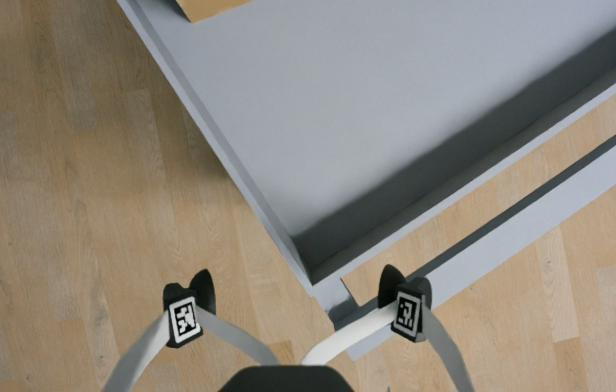

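Scene clock: 1037.13 s.
move: r1 moving
r1.base_odometry: x=-4.082 y=-1.387 heading=+0.506
r1.turned_by_wheels: +0.000
r1.turned_by_imu: +0.000
r1.base_tilt: forward=-1.6 right=+1.3
r1.lidar_m: 0.64 3.14 2.33 2.09 2.09 2.63 2.68 2.70 2.94 2.62 2.61 0.74
r1.base_status: not commanded
r1.joint_positions: lift_m=+1.049 arm_m=+0.489 wrist_yaw_rad=+0.003 wrist_pitch_rad=+0.994 wrist_roll_rad=-0.002 gripper_m=+0.080
r1.joint_status: arm_m moving; wrist_pitch_rad moving
r1.measured_speeds: translate_m=+0.000 strafe_m=+0.000 rotate_rad=+0.000 lift_m=+0.000 arm_m=-0.195 wrist_yaw_rad=+0.000 wrist_pitch_rad=-1.797 wrist_roll_rad=+0.000
r1.motor_effort: lift_m=+24(24) arm_m=-7(7) wheel_0=+1(2) wheel_1=-1(1) wheel_2=+0(0)
r1.servo_current: wrist_yaw_rad=33(65) wrist_pitch_rad=117(117) wrist_roll_rad=26(65) gripper_m=39(46)
r1.hand_pose: x=+0.8175 y=-0.0870 z=+0.9859 quat_wxyz=(+0.879, -0.001, +0.477, +0.001) (m; r1's base frame)
r1.wrist_depth_mm: 1863 229 231 253 277 309 1756 / 1661 559 265 294 327 359 1661 / 1499 535 310 353 402 492 - / 1430 1397 402 442 466 462 466 / 1281 1281 433 433 433 430 430 / 1182 1182 211 402 191 399 410 / 1118 1098 1078 143 373 - 1118
r2: as last shown
r2.base_tilt: forward=-0.7 right=+0.0
r2.lidar_m: 1.50 0.56 2.02 3.18 0.69 0.72 - 2.60 1.70 1.55 1.57 1.66
r2.motor_effort: lift_m=+20(20) arm_m=-8(8) wheel_0=+6(6) wheel_1=+0(0) wheel_2=+15(15)
r2.servo_current: wrist_yaw_rad=52(72) wrist_pitch_rad=39(46) wrist_roll_rad=39(52) gripper_m=104(111)
r2.wrist_depth_mm: - - 242 163 242 243 244 / - - 242 165 243 245 245 / - - 242 167 246 246 247 / - - 244 165 247 248 248 / - - 246 168 248 249 249 / - - 186 167 181 250 250 / - - 248 - 249 251 252
pictures: none
No camera images: "cameras" was empty.

Scene clock: 1039.13 s.
earlier move: r1 done
r1.base_odometry: x=-4.082 y=-1.387 heading=+0.506
r1.turned_by_wheels: +0.000
r1.turned_by_imu: +0.000
r1.base_tilt: forward=-1.6 right=+1.3
r1.lidar_m: 0.65 3.12 2.32 2.09 2.11 2.63 2.68 2.70 2.94 2.61 2.64 0.74
r1.base_status: not commanded
r1.joint_positions: lift_m=+1.050 arm_m=+0.050 wrist_yaw_rad=+0.002 wrist_pitch_rad=+0.206 wrist_roll_rad=-0.002 gripper_m=+0.080
r1.joint_status: all done
r1.measured_speeds: all 0
r1.motor_effort: lift_m=+24(24) arm_m=-4(7) wheel_0=+1(2) wheel_1=-1(1) wheel_2=+0(0)
r1.servo_current: wrist_yaw_rad=59(65) wrist_pitch_rad=46(143) wrist_roll_rad=59(65) gripper_m=33(46)
r1.hand_pose: x=+0.5034 y=-0.0868 z=+1.1686 quat_wxyz=(+0.995, -0.001, +0.103, +0.001) (m; r1's base frame)
r1.wrist_depth_mm: - - - - - - - / - - - - - - - / - - - - - 1430 - / - - - 891 - - - / - - 891 723 778 - - / - - 212 750 191 - - / - 1863 723 138 - - 1983
r2.base_odometry: x=-3.204 y=+0.075 heading=-2.938
r2.turned_by_wheels: +0.000
r2.turned_by_imu: +0.000
r2.base_tilt: forward=-0.6 right=+0.1
r2.lidar_m: 1.50 0.56 2.00 3.19 0.68 0.72 - 2.61 1.71 1.53 1.57 1.69
r2.base_status: not commanded
r2.joint_positions: lift_m=+0.900 arm_m=+0.337 wrist_yaw_rad=+1.742 wrist_pitch_rad=+0.001 wrist_roll_rad=+0.000 gripper_m=-0.024
r2.joint_status: not commanded
r2.measured_speeds: all 0
r2.motor_effort: lift_m=+20(21) arm_m=-8(8) wheel_0=+6(6) wheel_1=+0(1) wheel_2=+15(15)
r2.servo_current: wrist_yaw_rad=52(72) wrist_pitch_rad=39(46) wrist_roll_rad=39(59) gripper_m=98(111)
r2.hand_pose: x=+0.5451 y=+0.2991 z=+1.0777 quat_wxyz=(+0.644, +0.000, +0.000, +0.765) (m; r2's base frame)
r2.wrist_depth_mm: - - 240 163 242 243 243 / - - 242 166 244 245 247 / - - 244 167 245 246 248 / - - 244 165 246 248 248 / - - 247 168 248 249 250 / - - 186 167 181 250 251 / - - 248 - 250 251 251
wait: 2.00 of 2.5 s (r1 has come to rest)
pictures: r1_head_camera
Images, in order (width x height): r1_head_camera 420x560.

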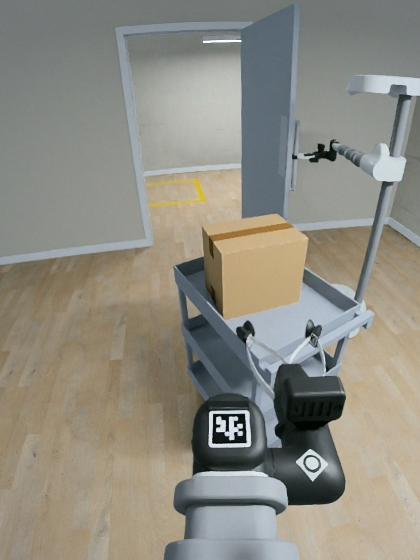

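Call:
move(
  blocking=false,
  r1={"base":{"rotate_rad":0.15},"joints":{"arm_m":0,"wrist_pitch_rad":0}},
  cameras=[],
)

Call:
wait(
  seconds=2,
  cameras=[],
)

Call:
move(
  blocking=false,
  r1={"base":{"strafe_m":0.85}},
  cameras=[],
)

Call:
wait(
  seconds=6,
  cameras=[],
)

Call:
move(
  blocking=false,
  r1={"base":{"translate_m":1.95}},
  cameras=[],
)

Call:
wait(
  seconds=10,
  cameras=["r1_head_right_camera","r2_head_left_camera"],
)

Scene clock: 1052.77 s.
move: r1 moving
r1.base_odometry: x=-4.082 y=-1.387 heading=+0.642
r1.turned_by_wheels: +0.135
r1.turned_by_imu: +0.136
r1.base_tilt: forward=-1.6 right=+1.3
r1.lidar_m: 0.71 3.10 2.20 2.10 2.13 2.80 2.69 2.77 2.77 2.64 2.71 0.62
r1.base_status: rotate_rad moving
r1.joint_positions: lift_m=+1.050 arm_m=+0.008 wrist_yaw_rad=+0.002 wrist_pitch_rad=+0.007 wrist_roll_rad=-0.002 gripper_m=+0.080
r1.joint_status: arm_m moving; wrist_pitch_rad moving
r1.measured_speeds: translate_m=-0.001 strafe_m=+0.000 rotate_rad=+0.227 lift_m=+0.000 arm_m=-0.088 wrist_yaw_rad=+0.000 wrist_pitch_rad=-0.005 wrist_roll_rad=+0.000
r1.motor_effort: lift_m=+24(24) arm_m=-3(7) wheel_0=-2(8) wheel_1=-2(6) wheel_2=-2(6)
r1.servo_current: wrist_yaw_rad=52(52) wrist_pitch_rad=59(117) wrist_roll_rad=59(65) gripper_m=46(46)
r1.hand_pose: x=+0.4679 y=-0.0867 z=+1.2257 quat_wxyz=(+1.000, -0.001, +0.004, +0.001) (m; r1's base frame)
r1.wrist_depth_mm: - - - - - - - / - - - - - - - / - - - - - - - / - - - - - - 1336 / - - - - - - - / - - 197 842 191 - - / - - - 144 723 759 -
r2: as last shown
r2.base_tilt: forward=-0.7 right=+0.1
r2.lidar_m: 1.51 0.52 2.03 3.20 0.62 0.71 - 2.61 1.71 1.54 1.57 1.68
r2.motor_effort: lift_m=+20(20) arm_m=-8(8) wheel_0=+6(6) wheel_1=+0(0) wheel_2=+15(15)
r2.servo_current: wrist_yaw_rad=52(72) wrist_pitch_rad=39(46) wrist_roll_rad=52(59) gripper_m=104(104)
r2.wrist_depth_mm: - - 242 163 242 244 245 / - - 243 166 244 245 246 / - - 244 166 246 246 247 / - - 246 165 246 248 248 / - - 247 168 247 249 249 / - - 186 167 181 250 250 / - - 247 - 251 251 251
pictures: none
No camera images: "cameras" was empty.

Scene clock: 1053.27 s.
earlier move: r1 done
r1.base_odometry: x=-4.082 y=-1.387 heading=+0.656
r1.turned_by_wheels: +0.014
r1.turned_by_imu: +0.014
r1.base_tilt: forward=-1.6 right=+1.3
r1.lidar_m: 0.71 3.06 2.19 2.10 2.16 2.81 2.69 2.80 2.78 2.63 2.71 0.63
r1.base_status: done
r1.joint_positions: lift_m=+1.050 arm_m=+0.000 wrist_yaw_rad=+0.002 wrist_pitch_rad=+0.007 wrist_roll_rad=-0.002 gripper_m=+0.080
r1.joint_status: all done
r1.measured_speeds: all 0
r1.motor_effort: lift_m=+24(24) arm_m=-4(7) wheel_0=-3(8) wheel_1=-3(6) wheel_2=+0(6)
r1.servo_current: wrist_yaw_rad=59(65) wrist_pitch_rad=46(117) wrist_roll_rad=65(65) gripper_m=46(46)
r1.hand_pose: x=+0.4596 y=-0.0867 z=+1.2258 quat_wxyz=(+1.000, -0.001, +0.003, +0.001) (m; r1's base frame)
r1.wrist_depth_mm: - - - - - - - / - - - - - - - / - - - - - - - / - - - - - - 1661 / - - - - - - - / - - 197 - 191 - - / - - - 143 723 741 -
r2.base_odometry: x=-3.204 y=+0.075 heading=-2.938
r2.turned_by_wheels: +0.000
r2.turned_by_imu: +0.000
r2.base_tilt: forward=-0.6 right=+0.0
r2.lidar_m: 1.50 0.53 2.04 3.18 0.66 0.73 - 2.61 1.72 1.54 1.57 1.67
r2.base_status: not commanded
r2.joint_positions: lift_m=+0.900 arm_m=+0.337 wrist_yaw_rad=+1.742 wrist_pitch_rad=+0.001 wrist_roll_rad=+0.000 gripper_m=-0.024
r2.joint_status: not commanded
r2.measured_speeds: all 0
r2.motor_effort: lift_m=+20(20) arm_m=-8(8) wheel_0=+6(6) wheel_1=+0(0) wheel_2=+15(15)
r2.servo_current: wrist_yaw_rad=65(72) wrist_pitch_rad=46(46) wrist_roll_rad=52(59) gripper_m=104(104)
r2.hand_pose: x=+0.5451 y=+0.2991 z=+1.0777 quat_wxyz=(+0.644, +0.000, +0.000, +0.765) (m; r2's base frame)
r2.wrist_depth_mm: - - 241 163 242 244 244 / - - 241 165 244 245 246 / - - 245 167 245 246 247 / - - 245 165 246 247 250 / - - 246 168 248 249 250 / - - 186 167 182 250 251 / - - 247 - 251 251 251
wait: 0.50 of 2 s (r1 has come to rest)
pictures: none
No camera images: "cameras" was empty.

Scene clock: 1053.77 s.
move: r1 moving
r1.base_odometry: x=-4.104 y=-1.358 heading=+0.656
r1.turned_by_wheels: +0.000
r1.turned_by_imu: +0.000
r1.base_tilt: forward=-1.6 right=+1.3
r1.lidar_m: 0.74 3.01 2.16 2.06 2.11 2.79 2.65 2.78 2.79 2.67 2.75 0.65
r1.base_status: strafe_m moving
r1.joint_positions: lift_m=+1.050 arm_m=+0.000 wrist_yaw_rad=+0.002 wrist_pitch_rad=+0.007 wrist_roll_rad=-0.002 gripper_m=+0.080
r1.joint_status: not commanded
r1.measured_speeds: translate_m=+0.001 strafe_m=+0.140 rotate_rad=-0.004 lift_m=+0.000 arm_m=+0.000 wrist_yaw_rad=+0.000 wrist_pitch_rad=+0.000 wrist_roll_rad=+0.000
r1.motor_effort: lift_m=+24(24) arm_m=-4(5) wheel_0=-9(11) wheel_1=+10(10) wheel_2=+0(2)
r1.servo_current: wrist_yaw_rad=46(65) wrist_pitch_rad=46(59) wrist_roll_rad=52(65) gripper_m=39(46)
r1.hand_pose: x=+0.4596 y=-0.0867 z=+1.2258 quat_wxyz=(+1.000, -0.001, +0.003, +0.001) (m; r1's base frame)
r1.wrist_depth_mm: - - - - - - - / - - - - - - - / - - - - - - - / - - - - - - 1618 / - - - - - - - / - - 197 - 190 - - / - - - 143 723 732 -
r2: as last shown
r2.base_tilt: forward=-0.7 right=+0.1
r2.lidar_m: 1.50 0.55 2.00 3.18 0.68 0.71 - 2.63 1.70 1.54 1.55 1.66
r2.servo_current: wrist_yaw_rad=59(65) wrist_pitch_rad=39(46) wrist_roll_rad=39(52) gripper_m=104(104)
r2.wrist_depth_mm: - - 241 162 244 244 245 / - - 242 165 244 244 244 / - - 242 167 245 246 246 / - - 245 165 246 248 249 / - - 246 168 248 250 250 / - - 186 168 181 250 252 / - - 248 - 250 252 251
pictures: none
No camera images: "cameras" was empty.

Scene clock: 1057.43 s.
earlier move: r1 done
r1.base_odometry: x=-4.600 y=-0.713 heading=+0.656
r1.turned_by_wheels: +0.000
r1.turned_by_imu: +0.005
r1.base_tilt: forward=-1.6 right=+1.2
r1.lidar_m: 3.09 1.85 1.32 1.25 1.26 1.74 2.67 2.80 3.61 3.48 1.19 1.29
r1.base_status: done
r1.joint_positions: lift_m=+1.050 arm_m=+0.000 wrist_yaw_rad=+0.002 wrist_pitch_rad=+0.007 wrist_roll_rad=-0.002 gripper_m=+0.080
r1.joint_status: not commanded
r1.measured_speeds: all 0
r1.motor_effort: lift_m=+24(24) arm_m=-4(5) wheel_0=-2(12) wheel_1=+0(11) wheel_2=+1(2)
r1.servo_current: wrist_yaw_rad=46(72) wrist_pitch_rad=59(59) wrist_roll_rad=59(65) gripper_m=46(52)
r1.hand_pose: x=+0.4596 y=-0.0867 z=+1.2258 quat_wxyz=(+1.000, -0.001, +0.003, +0.001) (m; r1's base frame)
r1.wrist_depth_mm: - - - - - - - / - - - - - - - / - - - - - - - / - - - - - - - / - - - - - - - / - - 198 - 190 - - / - - - 143 - - -
r2.base_odometry: x=-3.204 y=+0.075 heading=-2.938
r2.turned_by_wheels: +0.000
r2.turned_by_imu: +0.001
r2.base_tilt: forward=-0.6 right=+0.0
r2.lidar_m: 1.50 0.55 2.04 3.20 0.64 0.71 - 2.60 1.71 1.55 1.57 1.69
r2.base_status: not commanded
r2.joint_positions: lift_m=+0.900 arm_m=+0.337 wrist_yaw_rad=+1.742 wrist_pitch_rad=+0.001 wrist_roll_rad=+0.000 gripper_m=-0.024
r2.joint_status: not commanded
r2.measured_speeds: all 0
r2.motor_effort: lift_m=+20(21) arm_m=-8(8) wheel_0=+6(6) wheel_1=+0(1) wheel_2=+15(15)
r2.servo_current: wrist_yaw_rad=52(72) wrist_pitch_rad=39(46) wrist_roll_rad=52(65) gripper_m=104(111)
r2.hand_pose: x=+0.5451 y=+0.2991 z=+1.0777 quat_wxyz=(+0.644, +0.000, +0.000, +0.765) (m; r2's base frame)
r2.wrist_depth_mm: - - 241 163 242 245 244 / - - 243 165 244 244 245 / - - 243 166 244 247 248 / - - 244 165 247 248 248 / - - 247 168 248 248 249 / - - 186 167 181 250 251 / - - 248 - 250 252 251
wait: 3.67 of 6 s (r1 has come to rest)
pictures: none
No camera images: "cameras" was empty.

Scene clock: 1057.93 s.
move: r1 moving
r1.base_odometry: x=-4.575 y=-0.694 heading=+0.656
r1.turned_by_wheels: +0.000
r1.turned_by_imu: +0.000
r1.base_tilt: forward=-1.6 right=+1.3
r1.lidar_m: 3.06 1.84 1.30 1.26 1.30 1.76 2.73 2.82 3.62 3.48 1.20 1.32
r1.base_status: translate_m moving
r1.joint_positions: lift_m=+1.050 arm_m=+0.000 wrist_yaw_rad=+0.002 wrist_pitch_rad=+0.007 wrist_roll_rad=-0.002 gripper_m=+0.080
r1.joint_status: not commanded
r1.measured_speeds: translate_m=+0.122 strafe_m=+0.000 rotate_rad=+0.005 lift_m=+0.000 arm_m=+0.000 wrist_yaw_rad=+0.000 wrist_pitch_rad=+0.000 wrist_roll_rad=+0.000
r1.motor_effort: lift_m=+24(24) arm_m=-4(4) wheel_0=+8(8) wheel_1=+3(7) wheel_2=-9(10)
r1.servo_current: wrist_yaw_rad=59(72) wrist_pitch_rad=52(52) wrist_roll_rad=46(65) gripper_m=39(46)
r1.hand_pose: x=+0.4596 y=-0.0867 z=+1.2258 quat_wxyz=(+1.000, -0.001, +0.003, +0.001) (m; r1's base frame)
r1.wrist_depth_mm: - - - - - - - / - - - - - - - / - - - - - - - / - - - - - - - / - - - - - - - / - - 197 - 195 - - / - - - 143 - - -
r2: as last shown
r2.turned_by_imu: +0.000
r2.base_tilt: forward=-0.7 right=+0.0
r2.lidar_m: 1.50 0.55 2.02 3.20 0.67 0.72 - 2.58 1.71 1.53 1.58 1.63
r2.motor_effort: lift_m=+20(20) arm_m=-8(8) wheel_0=+5(6) wheel_1=+0(0) wheel_2=+15(15)
r2.servo_current: wrist_yaw_rad=59(65) wrist_pitch_rad=39(46) wrist_roll_rad=46(52) gripper_m=104(111)
r2.wrist_depth_mm: - - 240 163 243 244 245 / - - 242 165 244 245 245 / - - 242 167 246 246 248 / - - 245 165 246 248 249 / - - 246 168 247 248 249 / - - 185 167 181 250 252 / - - 248 - 250 251 252
pictures: none
No camera images: "cameras" was empty.

Scene clock: 1065.43 s.
earlier move: r1 done
r1.base_odometry: x=-3.055 y=+0.477 heading=+0.656
r1.turned_by_wheels: +0.000
r1.turned_by_imu: +0.000
r1.base_tilt: forward=-1.6 right=+1.3
r1.lidar_m: 1.16 1.21 1.35 1.28 1.31 1.83 - 1.26 1.09 1.60 1.62 1.23
r1.base_status: done
r1.joint_positions: lift_m=+1.050 arm_m=+0.000 wrist_yaw_rad=+0.002 wrist_pitch_rad=+0.006 wrist_roll_rad=-0.002 gripper_m=+0.080
r1.joint_status: not commanded
r1.measured_speeds: all 0
r1.motor_effort: lift_m=+22(24) arm_m=-4(4) wheel_0=+3(9) wheel_1=+2(8) wheel_2=+2(10)
r1.servo_current: wrist_yaw_rad=26(78) wrist_pitch_rad=46(59) wrist_roll_rad=39(72) gripper_m=39(52)
r1.hand_pose: x=+0.4596 y=-0.0867 z=+1.2260 quat_wxyz=(+1.000, -0.001, +0.003, +0.001) (m; r1's base frame)
r1.wrist_depth_mm: - - - - - - - / - - - - - - - / - - - - - - - / - - - - - - - / - - - - - - - / - - 193 - 186 - - / - 149 - 137 - - -
r2.base_odometry: x=-3.204 y=+0.075 heading=-2.938
r2.turned_by_wheels: +0.000
r2.turned_by_imu: +0.001
r2.base_tilt: forward=-0.7 right=+0.0
r2.lidar_m: 1.51 0.54 1.92 1.71 0.68 0.71 - 2.61 1.71 1.53 1.57 1.67
r2.base_status: not commanded
r2.joint_positions: lift_m=+0.900 arm_m=+0.337 wrist_yaw_rad=+1.742 wrist_pitch_rad=+0.001 wrist_roll_rad=+0.000 gripper_m=-0.024
r2.joint_status: not commanded
r2.measured_speeds: all 0
r2.motor_effort: lift_m=+20(21) arm_m=-8(8) wheel_0=+6(6) wheel_1=+0(1) wheel_2=+15(15)
r2.servo_current: wrist_yaw_rad=46(72) wrist_pitch_rad=39(52) wrist_roll_rad=39(65) gripper_m=98(111)
r2.hand_pose: x=+0.5451 y=+0.2991 z=+1.0777 quat_wxyz=(+0.644, +0.000, +0.000, +0.765) (m; r2's base frame)
r2.wrist_depth_mm: - - 242 162 242 244 244 / - - 241 165 244 246 245 / - - 243 167 245 247 245 / - - 246 164 247 247 248 / - - 247 168 248 248 250 / - - 185 167 182 250 251 / - - 248 - 250 252 252
wait: 7.50 of 10 s (r1 has come to rest)
pictures: r1_head_right_camera, r2_head_left_camera
Images, in order (width x height): r1_head_right_camera 420x672, r2_head_left_camera 420x672.

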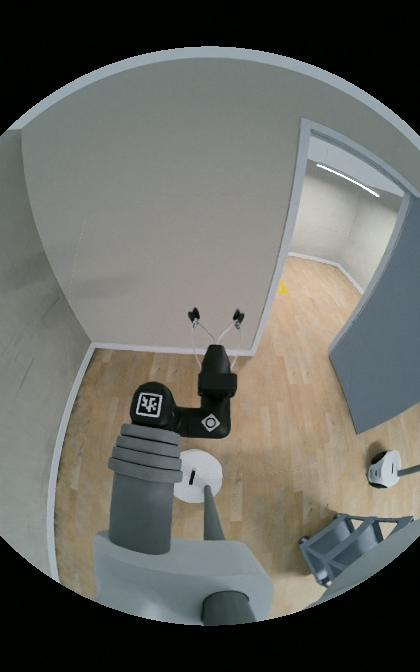

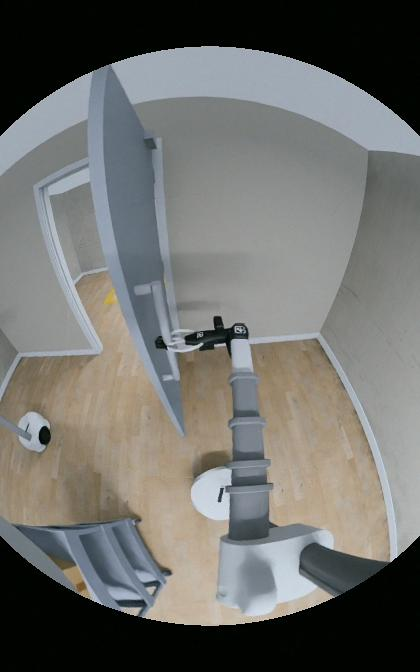

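Call:
move(
  blocking=false,
  r1={"base":{"rotate_rad":3.14}},
  cameras=[],
)

Call:
wait(
  seconds=6,
  cameras=[],
)

Call:
move(
  blocking=false,
  r1={"base":{"translate_m":-0.3,"strafe_m":0.8}},
  cameras=[],
)

Call:
wait(
  seconds=6,
  cameras=["r1_head_camera","r1_head_right_camera"],
)

Scene clock: 1073.90 s.
move: r1 moving
r1.base_odometry: x=-3.055 y=+0.477 heading=+0.839
r1.turned_by_wheels: +0.183
r1.turned_by_imu: +0.183
r1.base_tilt: forward=-1.6 right=+1.3
r1.lidar_m: 1.16 1.29 1.30 1.27 1.40 2.25 - 1.09 1.14 1.62 1.72 1.19
r1.base_status: rotate_rad moving
r1.joint_positions: lift_m=+1.050 arm_m=+0.000 wrist_yaw_rad=+0.002 wrist_pitch_rad=+0.006 wrist_roll_rad=-0.002 gripper_m=+0.080
r1.joint_status: not commanded
r1.measured_speeds: translate_m=-0.001 strafe_m=-0.001 rotate_rad=+0.712 lift_m=+0.000 arm_m=+0.000 wrist_yaw_rad=+0.000 wrist_pitch_rad=+0.000 wrist_roll_rad=+0.000
r1.motor_effort: lift_m=+22(23) arm_m=-4(4) wheel_0=-8(9) wheel_1=-5(8) wheel_2=-6(6)
r1.servo_current: wrist_yaw_rad=46(85) wrist_pitch_rad=39(52) wrist_roll_rad=39(59) gripper_m=39(46)
r1.hand_pose: x=+0.4595 y=-0.0868 z=+1.2260 quat_wxyz=(+1.000, -0.001, +0.003, +0.001) (m; r1's base frame)
r1.wrist_depth_mm: - - - - - - - / - - - - - - - / - - - - - - - / - - - - - - - / - - - - - - - / - - 195 - 186 - - / - 149 - 137 - - -
r2: as last shown
r2.turned_by_imu: +0.000
r2.lidar_m: 1.50 0.54 1.97 1.71 0.67 0.73 - 2.62 1.72 1.55 1.56 1.66
r2.motor_effort: lift_m=+20(20) arm_m=-8(8) wheel_0=+5(6) wheel_1=+0(0) wheel_2=+15(15)
r2.servo_current: wrist_yaw_rad=65(65) wrist_pitch_rad=33(46) wrist_roll_rad=46(59) gripper_m=104(104)
r2.wrist_depth_mm: - - 241 162 242 245 244 / - - 243 166 244 245 246 / - - 243 167 245 246 247 / - - 244 165 246 248 249 / - - 246 168 248 248 250 / - - 185 167 181 248 251 / - - 247 - 250 251 251
pictures: none
No camera images: "cameras" was empty.

Scene clock: 1076.87 s.
earlier move: r1 done
r1.base_odometry: x=-3.055 y=+0.477 heading=-2.487
r1.turned_by_wheels: +2.957
r1.turned_by_imu: +2.972
r1.base_tilt: forward=-1.6 right=+1.3
r1.lidar_m: 4.49 1.31 1.05 1.59 1.62 1.24 1.15 1.21 1.39 1.28 1.31 1.78
r1.base_status: done
r1.joint_positions: lift_m=+1.050 arm_m=+0.000 wrist_yaw_rad=+0.002 wrist_pitch_rad=+0.006 wrist_roll_rad=-0.002 gripper_m=+0.080
r1.joint_status: not commanded
r1.measured_speeds: all 0
r1.motor_effort: lift_m=+22(23) arm_m=-4(4) wheel_0=-4(9) wheel_1=-2(8) wheel_2=-2(7)
r1.servo_current: wrist_yaw_rad=46(85) wrist_pitch_rad=59(59) wrist_roll_rad=59(72) gripper_m=39(52)
r1.hand_pose: x=+0.4595 y=-0.0868 z=+1.2260 quat_wxyz=(+1.000, -0.001, +0.003, +0.001) (m; r1's base frame)
r1.wrist_depth_mm: - - - - - - - / - - - - - - - / - - - - - - - / - - - - - - - / - - - - - - - / - - 200 - 195 - - / - - - 144 - - -
r2.base_odometry: x=-3.204 y=+0.075 heading=-2.938
r2.turned_by_wheels: +0.000
r2.turned_by_imu: +0.000
r2.base_tilt: forward=-0.6 right=+0.0
r2.lidar_m: 1.51 0.55 2.04 1.70 0.67 0.71 - 2.60 1.72 1.54 1.59 1.66
r2.base_status: not commanded
r2.joint_positions: lift_m=+0.900 arm_m=+0.337 wrist_yaw_rad=+1.742 wrist_pitch_rad=+0.001 wrist_roll_rad=+0.000 gripper_m=-0.024
r2.joint_status: not commanded
r2.measured_speeds: all 0
r2.motor_effort: lift_m=+20(21) arm_m=-8(8) wheel_0=+6(6) wheel_1=+0(0) wheel_2=+15(15)
r2.servo_current: wrist_yaw_rad=65(72) wrist_pitch_rad=39(46) wrist_roll_rad=39(65) gripper_m=104(111)
r2.hand_pose: x=+0.5451 y=+0.2991 z=+1.0777 quat_wxyz=(+0.644, +0.000, +0.000, +0.765) (m; r2's base frame)
r2.wrist_depth_mm: - - 241 163 243 244 245 / - - 242 165 245 245 245 / - - 244 166 244 247 245 / - - 245 165 247 246 247 / - - 246 168 247 249 249 / - - 186 167 181 249 251 / - - 248 - 249 251 252
wait: 2.97 of 6 s (r1 has come to rest)
pictures: none
No camera images: "cameras" was empty.

Scene clock: 1077.37 s.
move: r1 moving
r1.base_odometry: x=-3.028 y=+0.460 heading=-2.487
r1.turned_by_wheels: +0.000
r1.turned_by_imu: +0.000
r1.base_tilt: forward=-1.6 right=+1.3
r1.lidar_m: 4.60 1.22 1.05 1.57 1.60 1.22 1.14 1.22 1.39 1.31 1.37 1.83
r1.base_status: translate_m moving; strafe_m moving
r1.joint_positions: lift_m=+1.050 arm_m=+0.000 wrist_yaw_rad=+0.002 wrist_pitch_rad=+0.006 wrist_roll_rad=-0.002 gripper_m=+0.080
r1.joint_status: not commanded
r1.measured_speeds: translate_m=-0.044 strafe_m=+0.115 rotate_rad=+0.007 lift_m=+0.000 arm_m=+0.000 wrist_yaw_rad=+0.000 wrist_pitch_rad=+0.000 wrist_roll_rad=+0.000
r1.motor_effort: lift_m=+22(22) arm_m=-4(4) wheel_0=-8(10) wheel_1=+6(8) wheel_2=+5(5)
r1.servo_current: wrist_yaw_rad=59(65) wrist_pitch_rad=46(59) wrist_roll_rad=59(72) gripper_m=39(46)
r1.hand_pose: x=+0.4595 y=-0.0868 z=+1.2260 quat_wxyz=(+1.000, -0.001, +0.003, +0.001) (m; r1's base frame)
r1.wrist_depth_mm: - - - - - - - / - - - - - - - / - - - - - - - / - - - - - - - / - - - - - - - / - - 200 - 196 - - / - - - 144 - - -
r2: as last shown
r2.lidar_m: 1.51 0.54 2.04 1.67 0.68 0.73 - 2.62 1.70 1.53 1.57 1.67
r2.motor_effort: lift_m=+20(20) arm_m=-8(8) wheel_0=+5(6) wheel_1=+0(1) wheel_2=+15(15)
r2.servo_current: wrist_yaw_rad=59(65) wrist_pitch_rad=39(46) wrist_roll_rad=59(59) gripper_m=104(104)
r2.wrist_depth_mm: - - 240 163 242 244 245 / - - 242 165 244 244 246 / - - 243 167 246 246 247 / - - 245 165 246 247 248 / - - 246 168 247 249 249 / - - 186 167 181 251 251 / - - 249 - 251 251 252
pictures: none
No camera images: "cameras" was empty.

Scene clock: 1081.20 s.
earlier move: r1 done
r1.base_odometry: x=-2.330 y=+0.024 heading=-2.487
r1.turned_by_wheels: +0.000
r1.turned_by_imu: +0.004
r1.base_tilt: forward=-1.6 right=+1.2
r1.lidar_m: 0.91 0.89 1.03 0.76 0.78 1.00 0.98 0.93 1.28 2.06 2.15 2.91
r1.base_status: done
r1.joint_positions: lift_m=+1.050 arm_m=+0.000 wrist_yaw_rad=+0.002 wrist_pitch_rad=+0.006 wrist_roll_rad=-0.002 gripper_m=+0.080
r1.joint_status: not commanded
r1.measured_speeds: all 0
r1.motor_effort: lift_m=+22(22) arm_m=-4(5) wheel_0=+0(12) wheel_1=+1(10) wheel_2=+2(7)
r1.servo_current: wrist_yaw_rad=39(72) wrist_pitch_rad=46(59) wrist_roll_rad=39(72) gripper_m=39(46)
r1.hand_pose: x=+0.4595 y=-0.0868 z=+1.2260 quat_wxyz=(+1.000, -0.001, +0.003, +0.001) (m; r1's base frame)
r1.wrist_depth_mm: - - - - - - - / - - - - - - - / - - - - - - - / - - - - - - - / - - - - - - - / - 820 200 - 196 - - / 798 798 842 143 - - -
r2.base_odometry: x=-3.204 y=+0.075 heading=-2.938
r2.turned_by_wheels: +0.000
r2.turned_by_imu: +0.001
r2.base_tilt: forward=-0.6 right=+0.0
r2.lidar_m: 1.52 0.54 1.03 1.13 0.66 0.72 - 2.63 1.71 1.54 1.56 1.66
r2.base_status: not commanded
r2.joint_positions: lift_m=+0.900 arm_m=+0.337 wrist_yaw_rad=+1.742 wrist_pitch_rad=+0.001 wrist_roll_rad=+0.000 gripper_m=-0.024
r2.joint_status: not commanded
r2.measured_speeds: all 0
r2.motor_effort: lift_m=+20(21) arm_m=-7(8) wheel_0=+6(6) wheel_1=+0(1) wheel_2=+15(15)
r2.servo_current: wrist_yaw_rad=59(72) wrist_pitch_rad=39(52) wrist_roll_rad=52(59) gripper_m=91(111)
r2.hand_pose: x=+0.5451 y=+0.2991 z=+1.0777 quat_wxyz=(+0.644, +0.000, +0.000, +0.765) (m; r2's base frame)
r2.wrist_depth_mm: - - 240 163 243 244 244 / - - 243 165 244 245 245 / - - 243 167 246 246 247 / - - 245 165 246 248 249 / - - 246 168 248 249 250 / - - 185 167 182 250 251 / - - 248 - 251 252 251
wait: 3.83 of 6 s (r1 has come to rest)
pictures: r1_head_camera, r1_head_right_camera
Images, in order (width x height): r1_head_camera 420x560, r1_head_right_camera 420x672.

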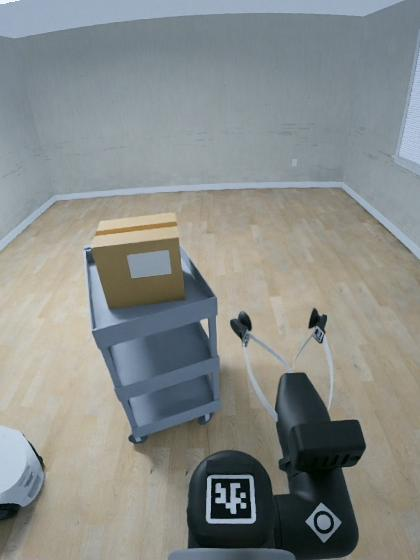

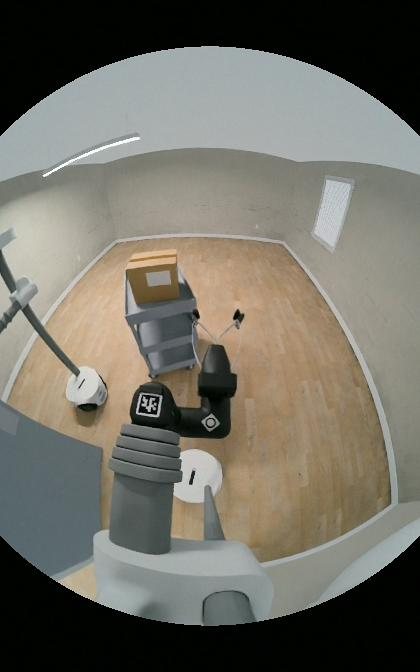

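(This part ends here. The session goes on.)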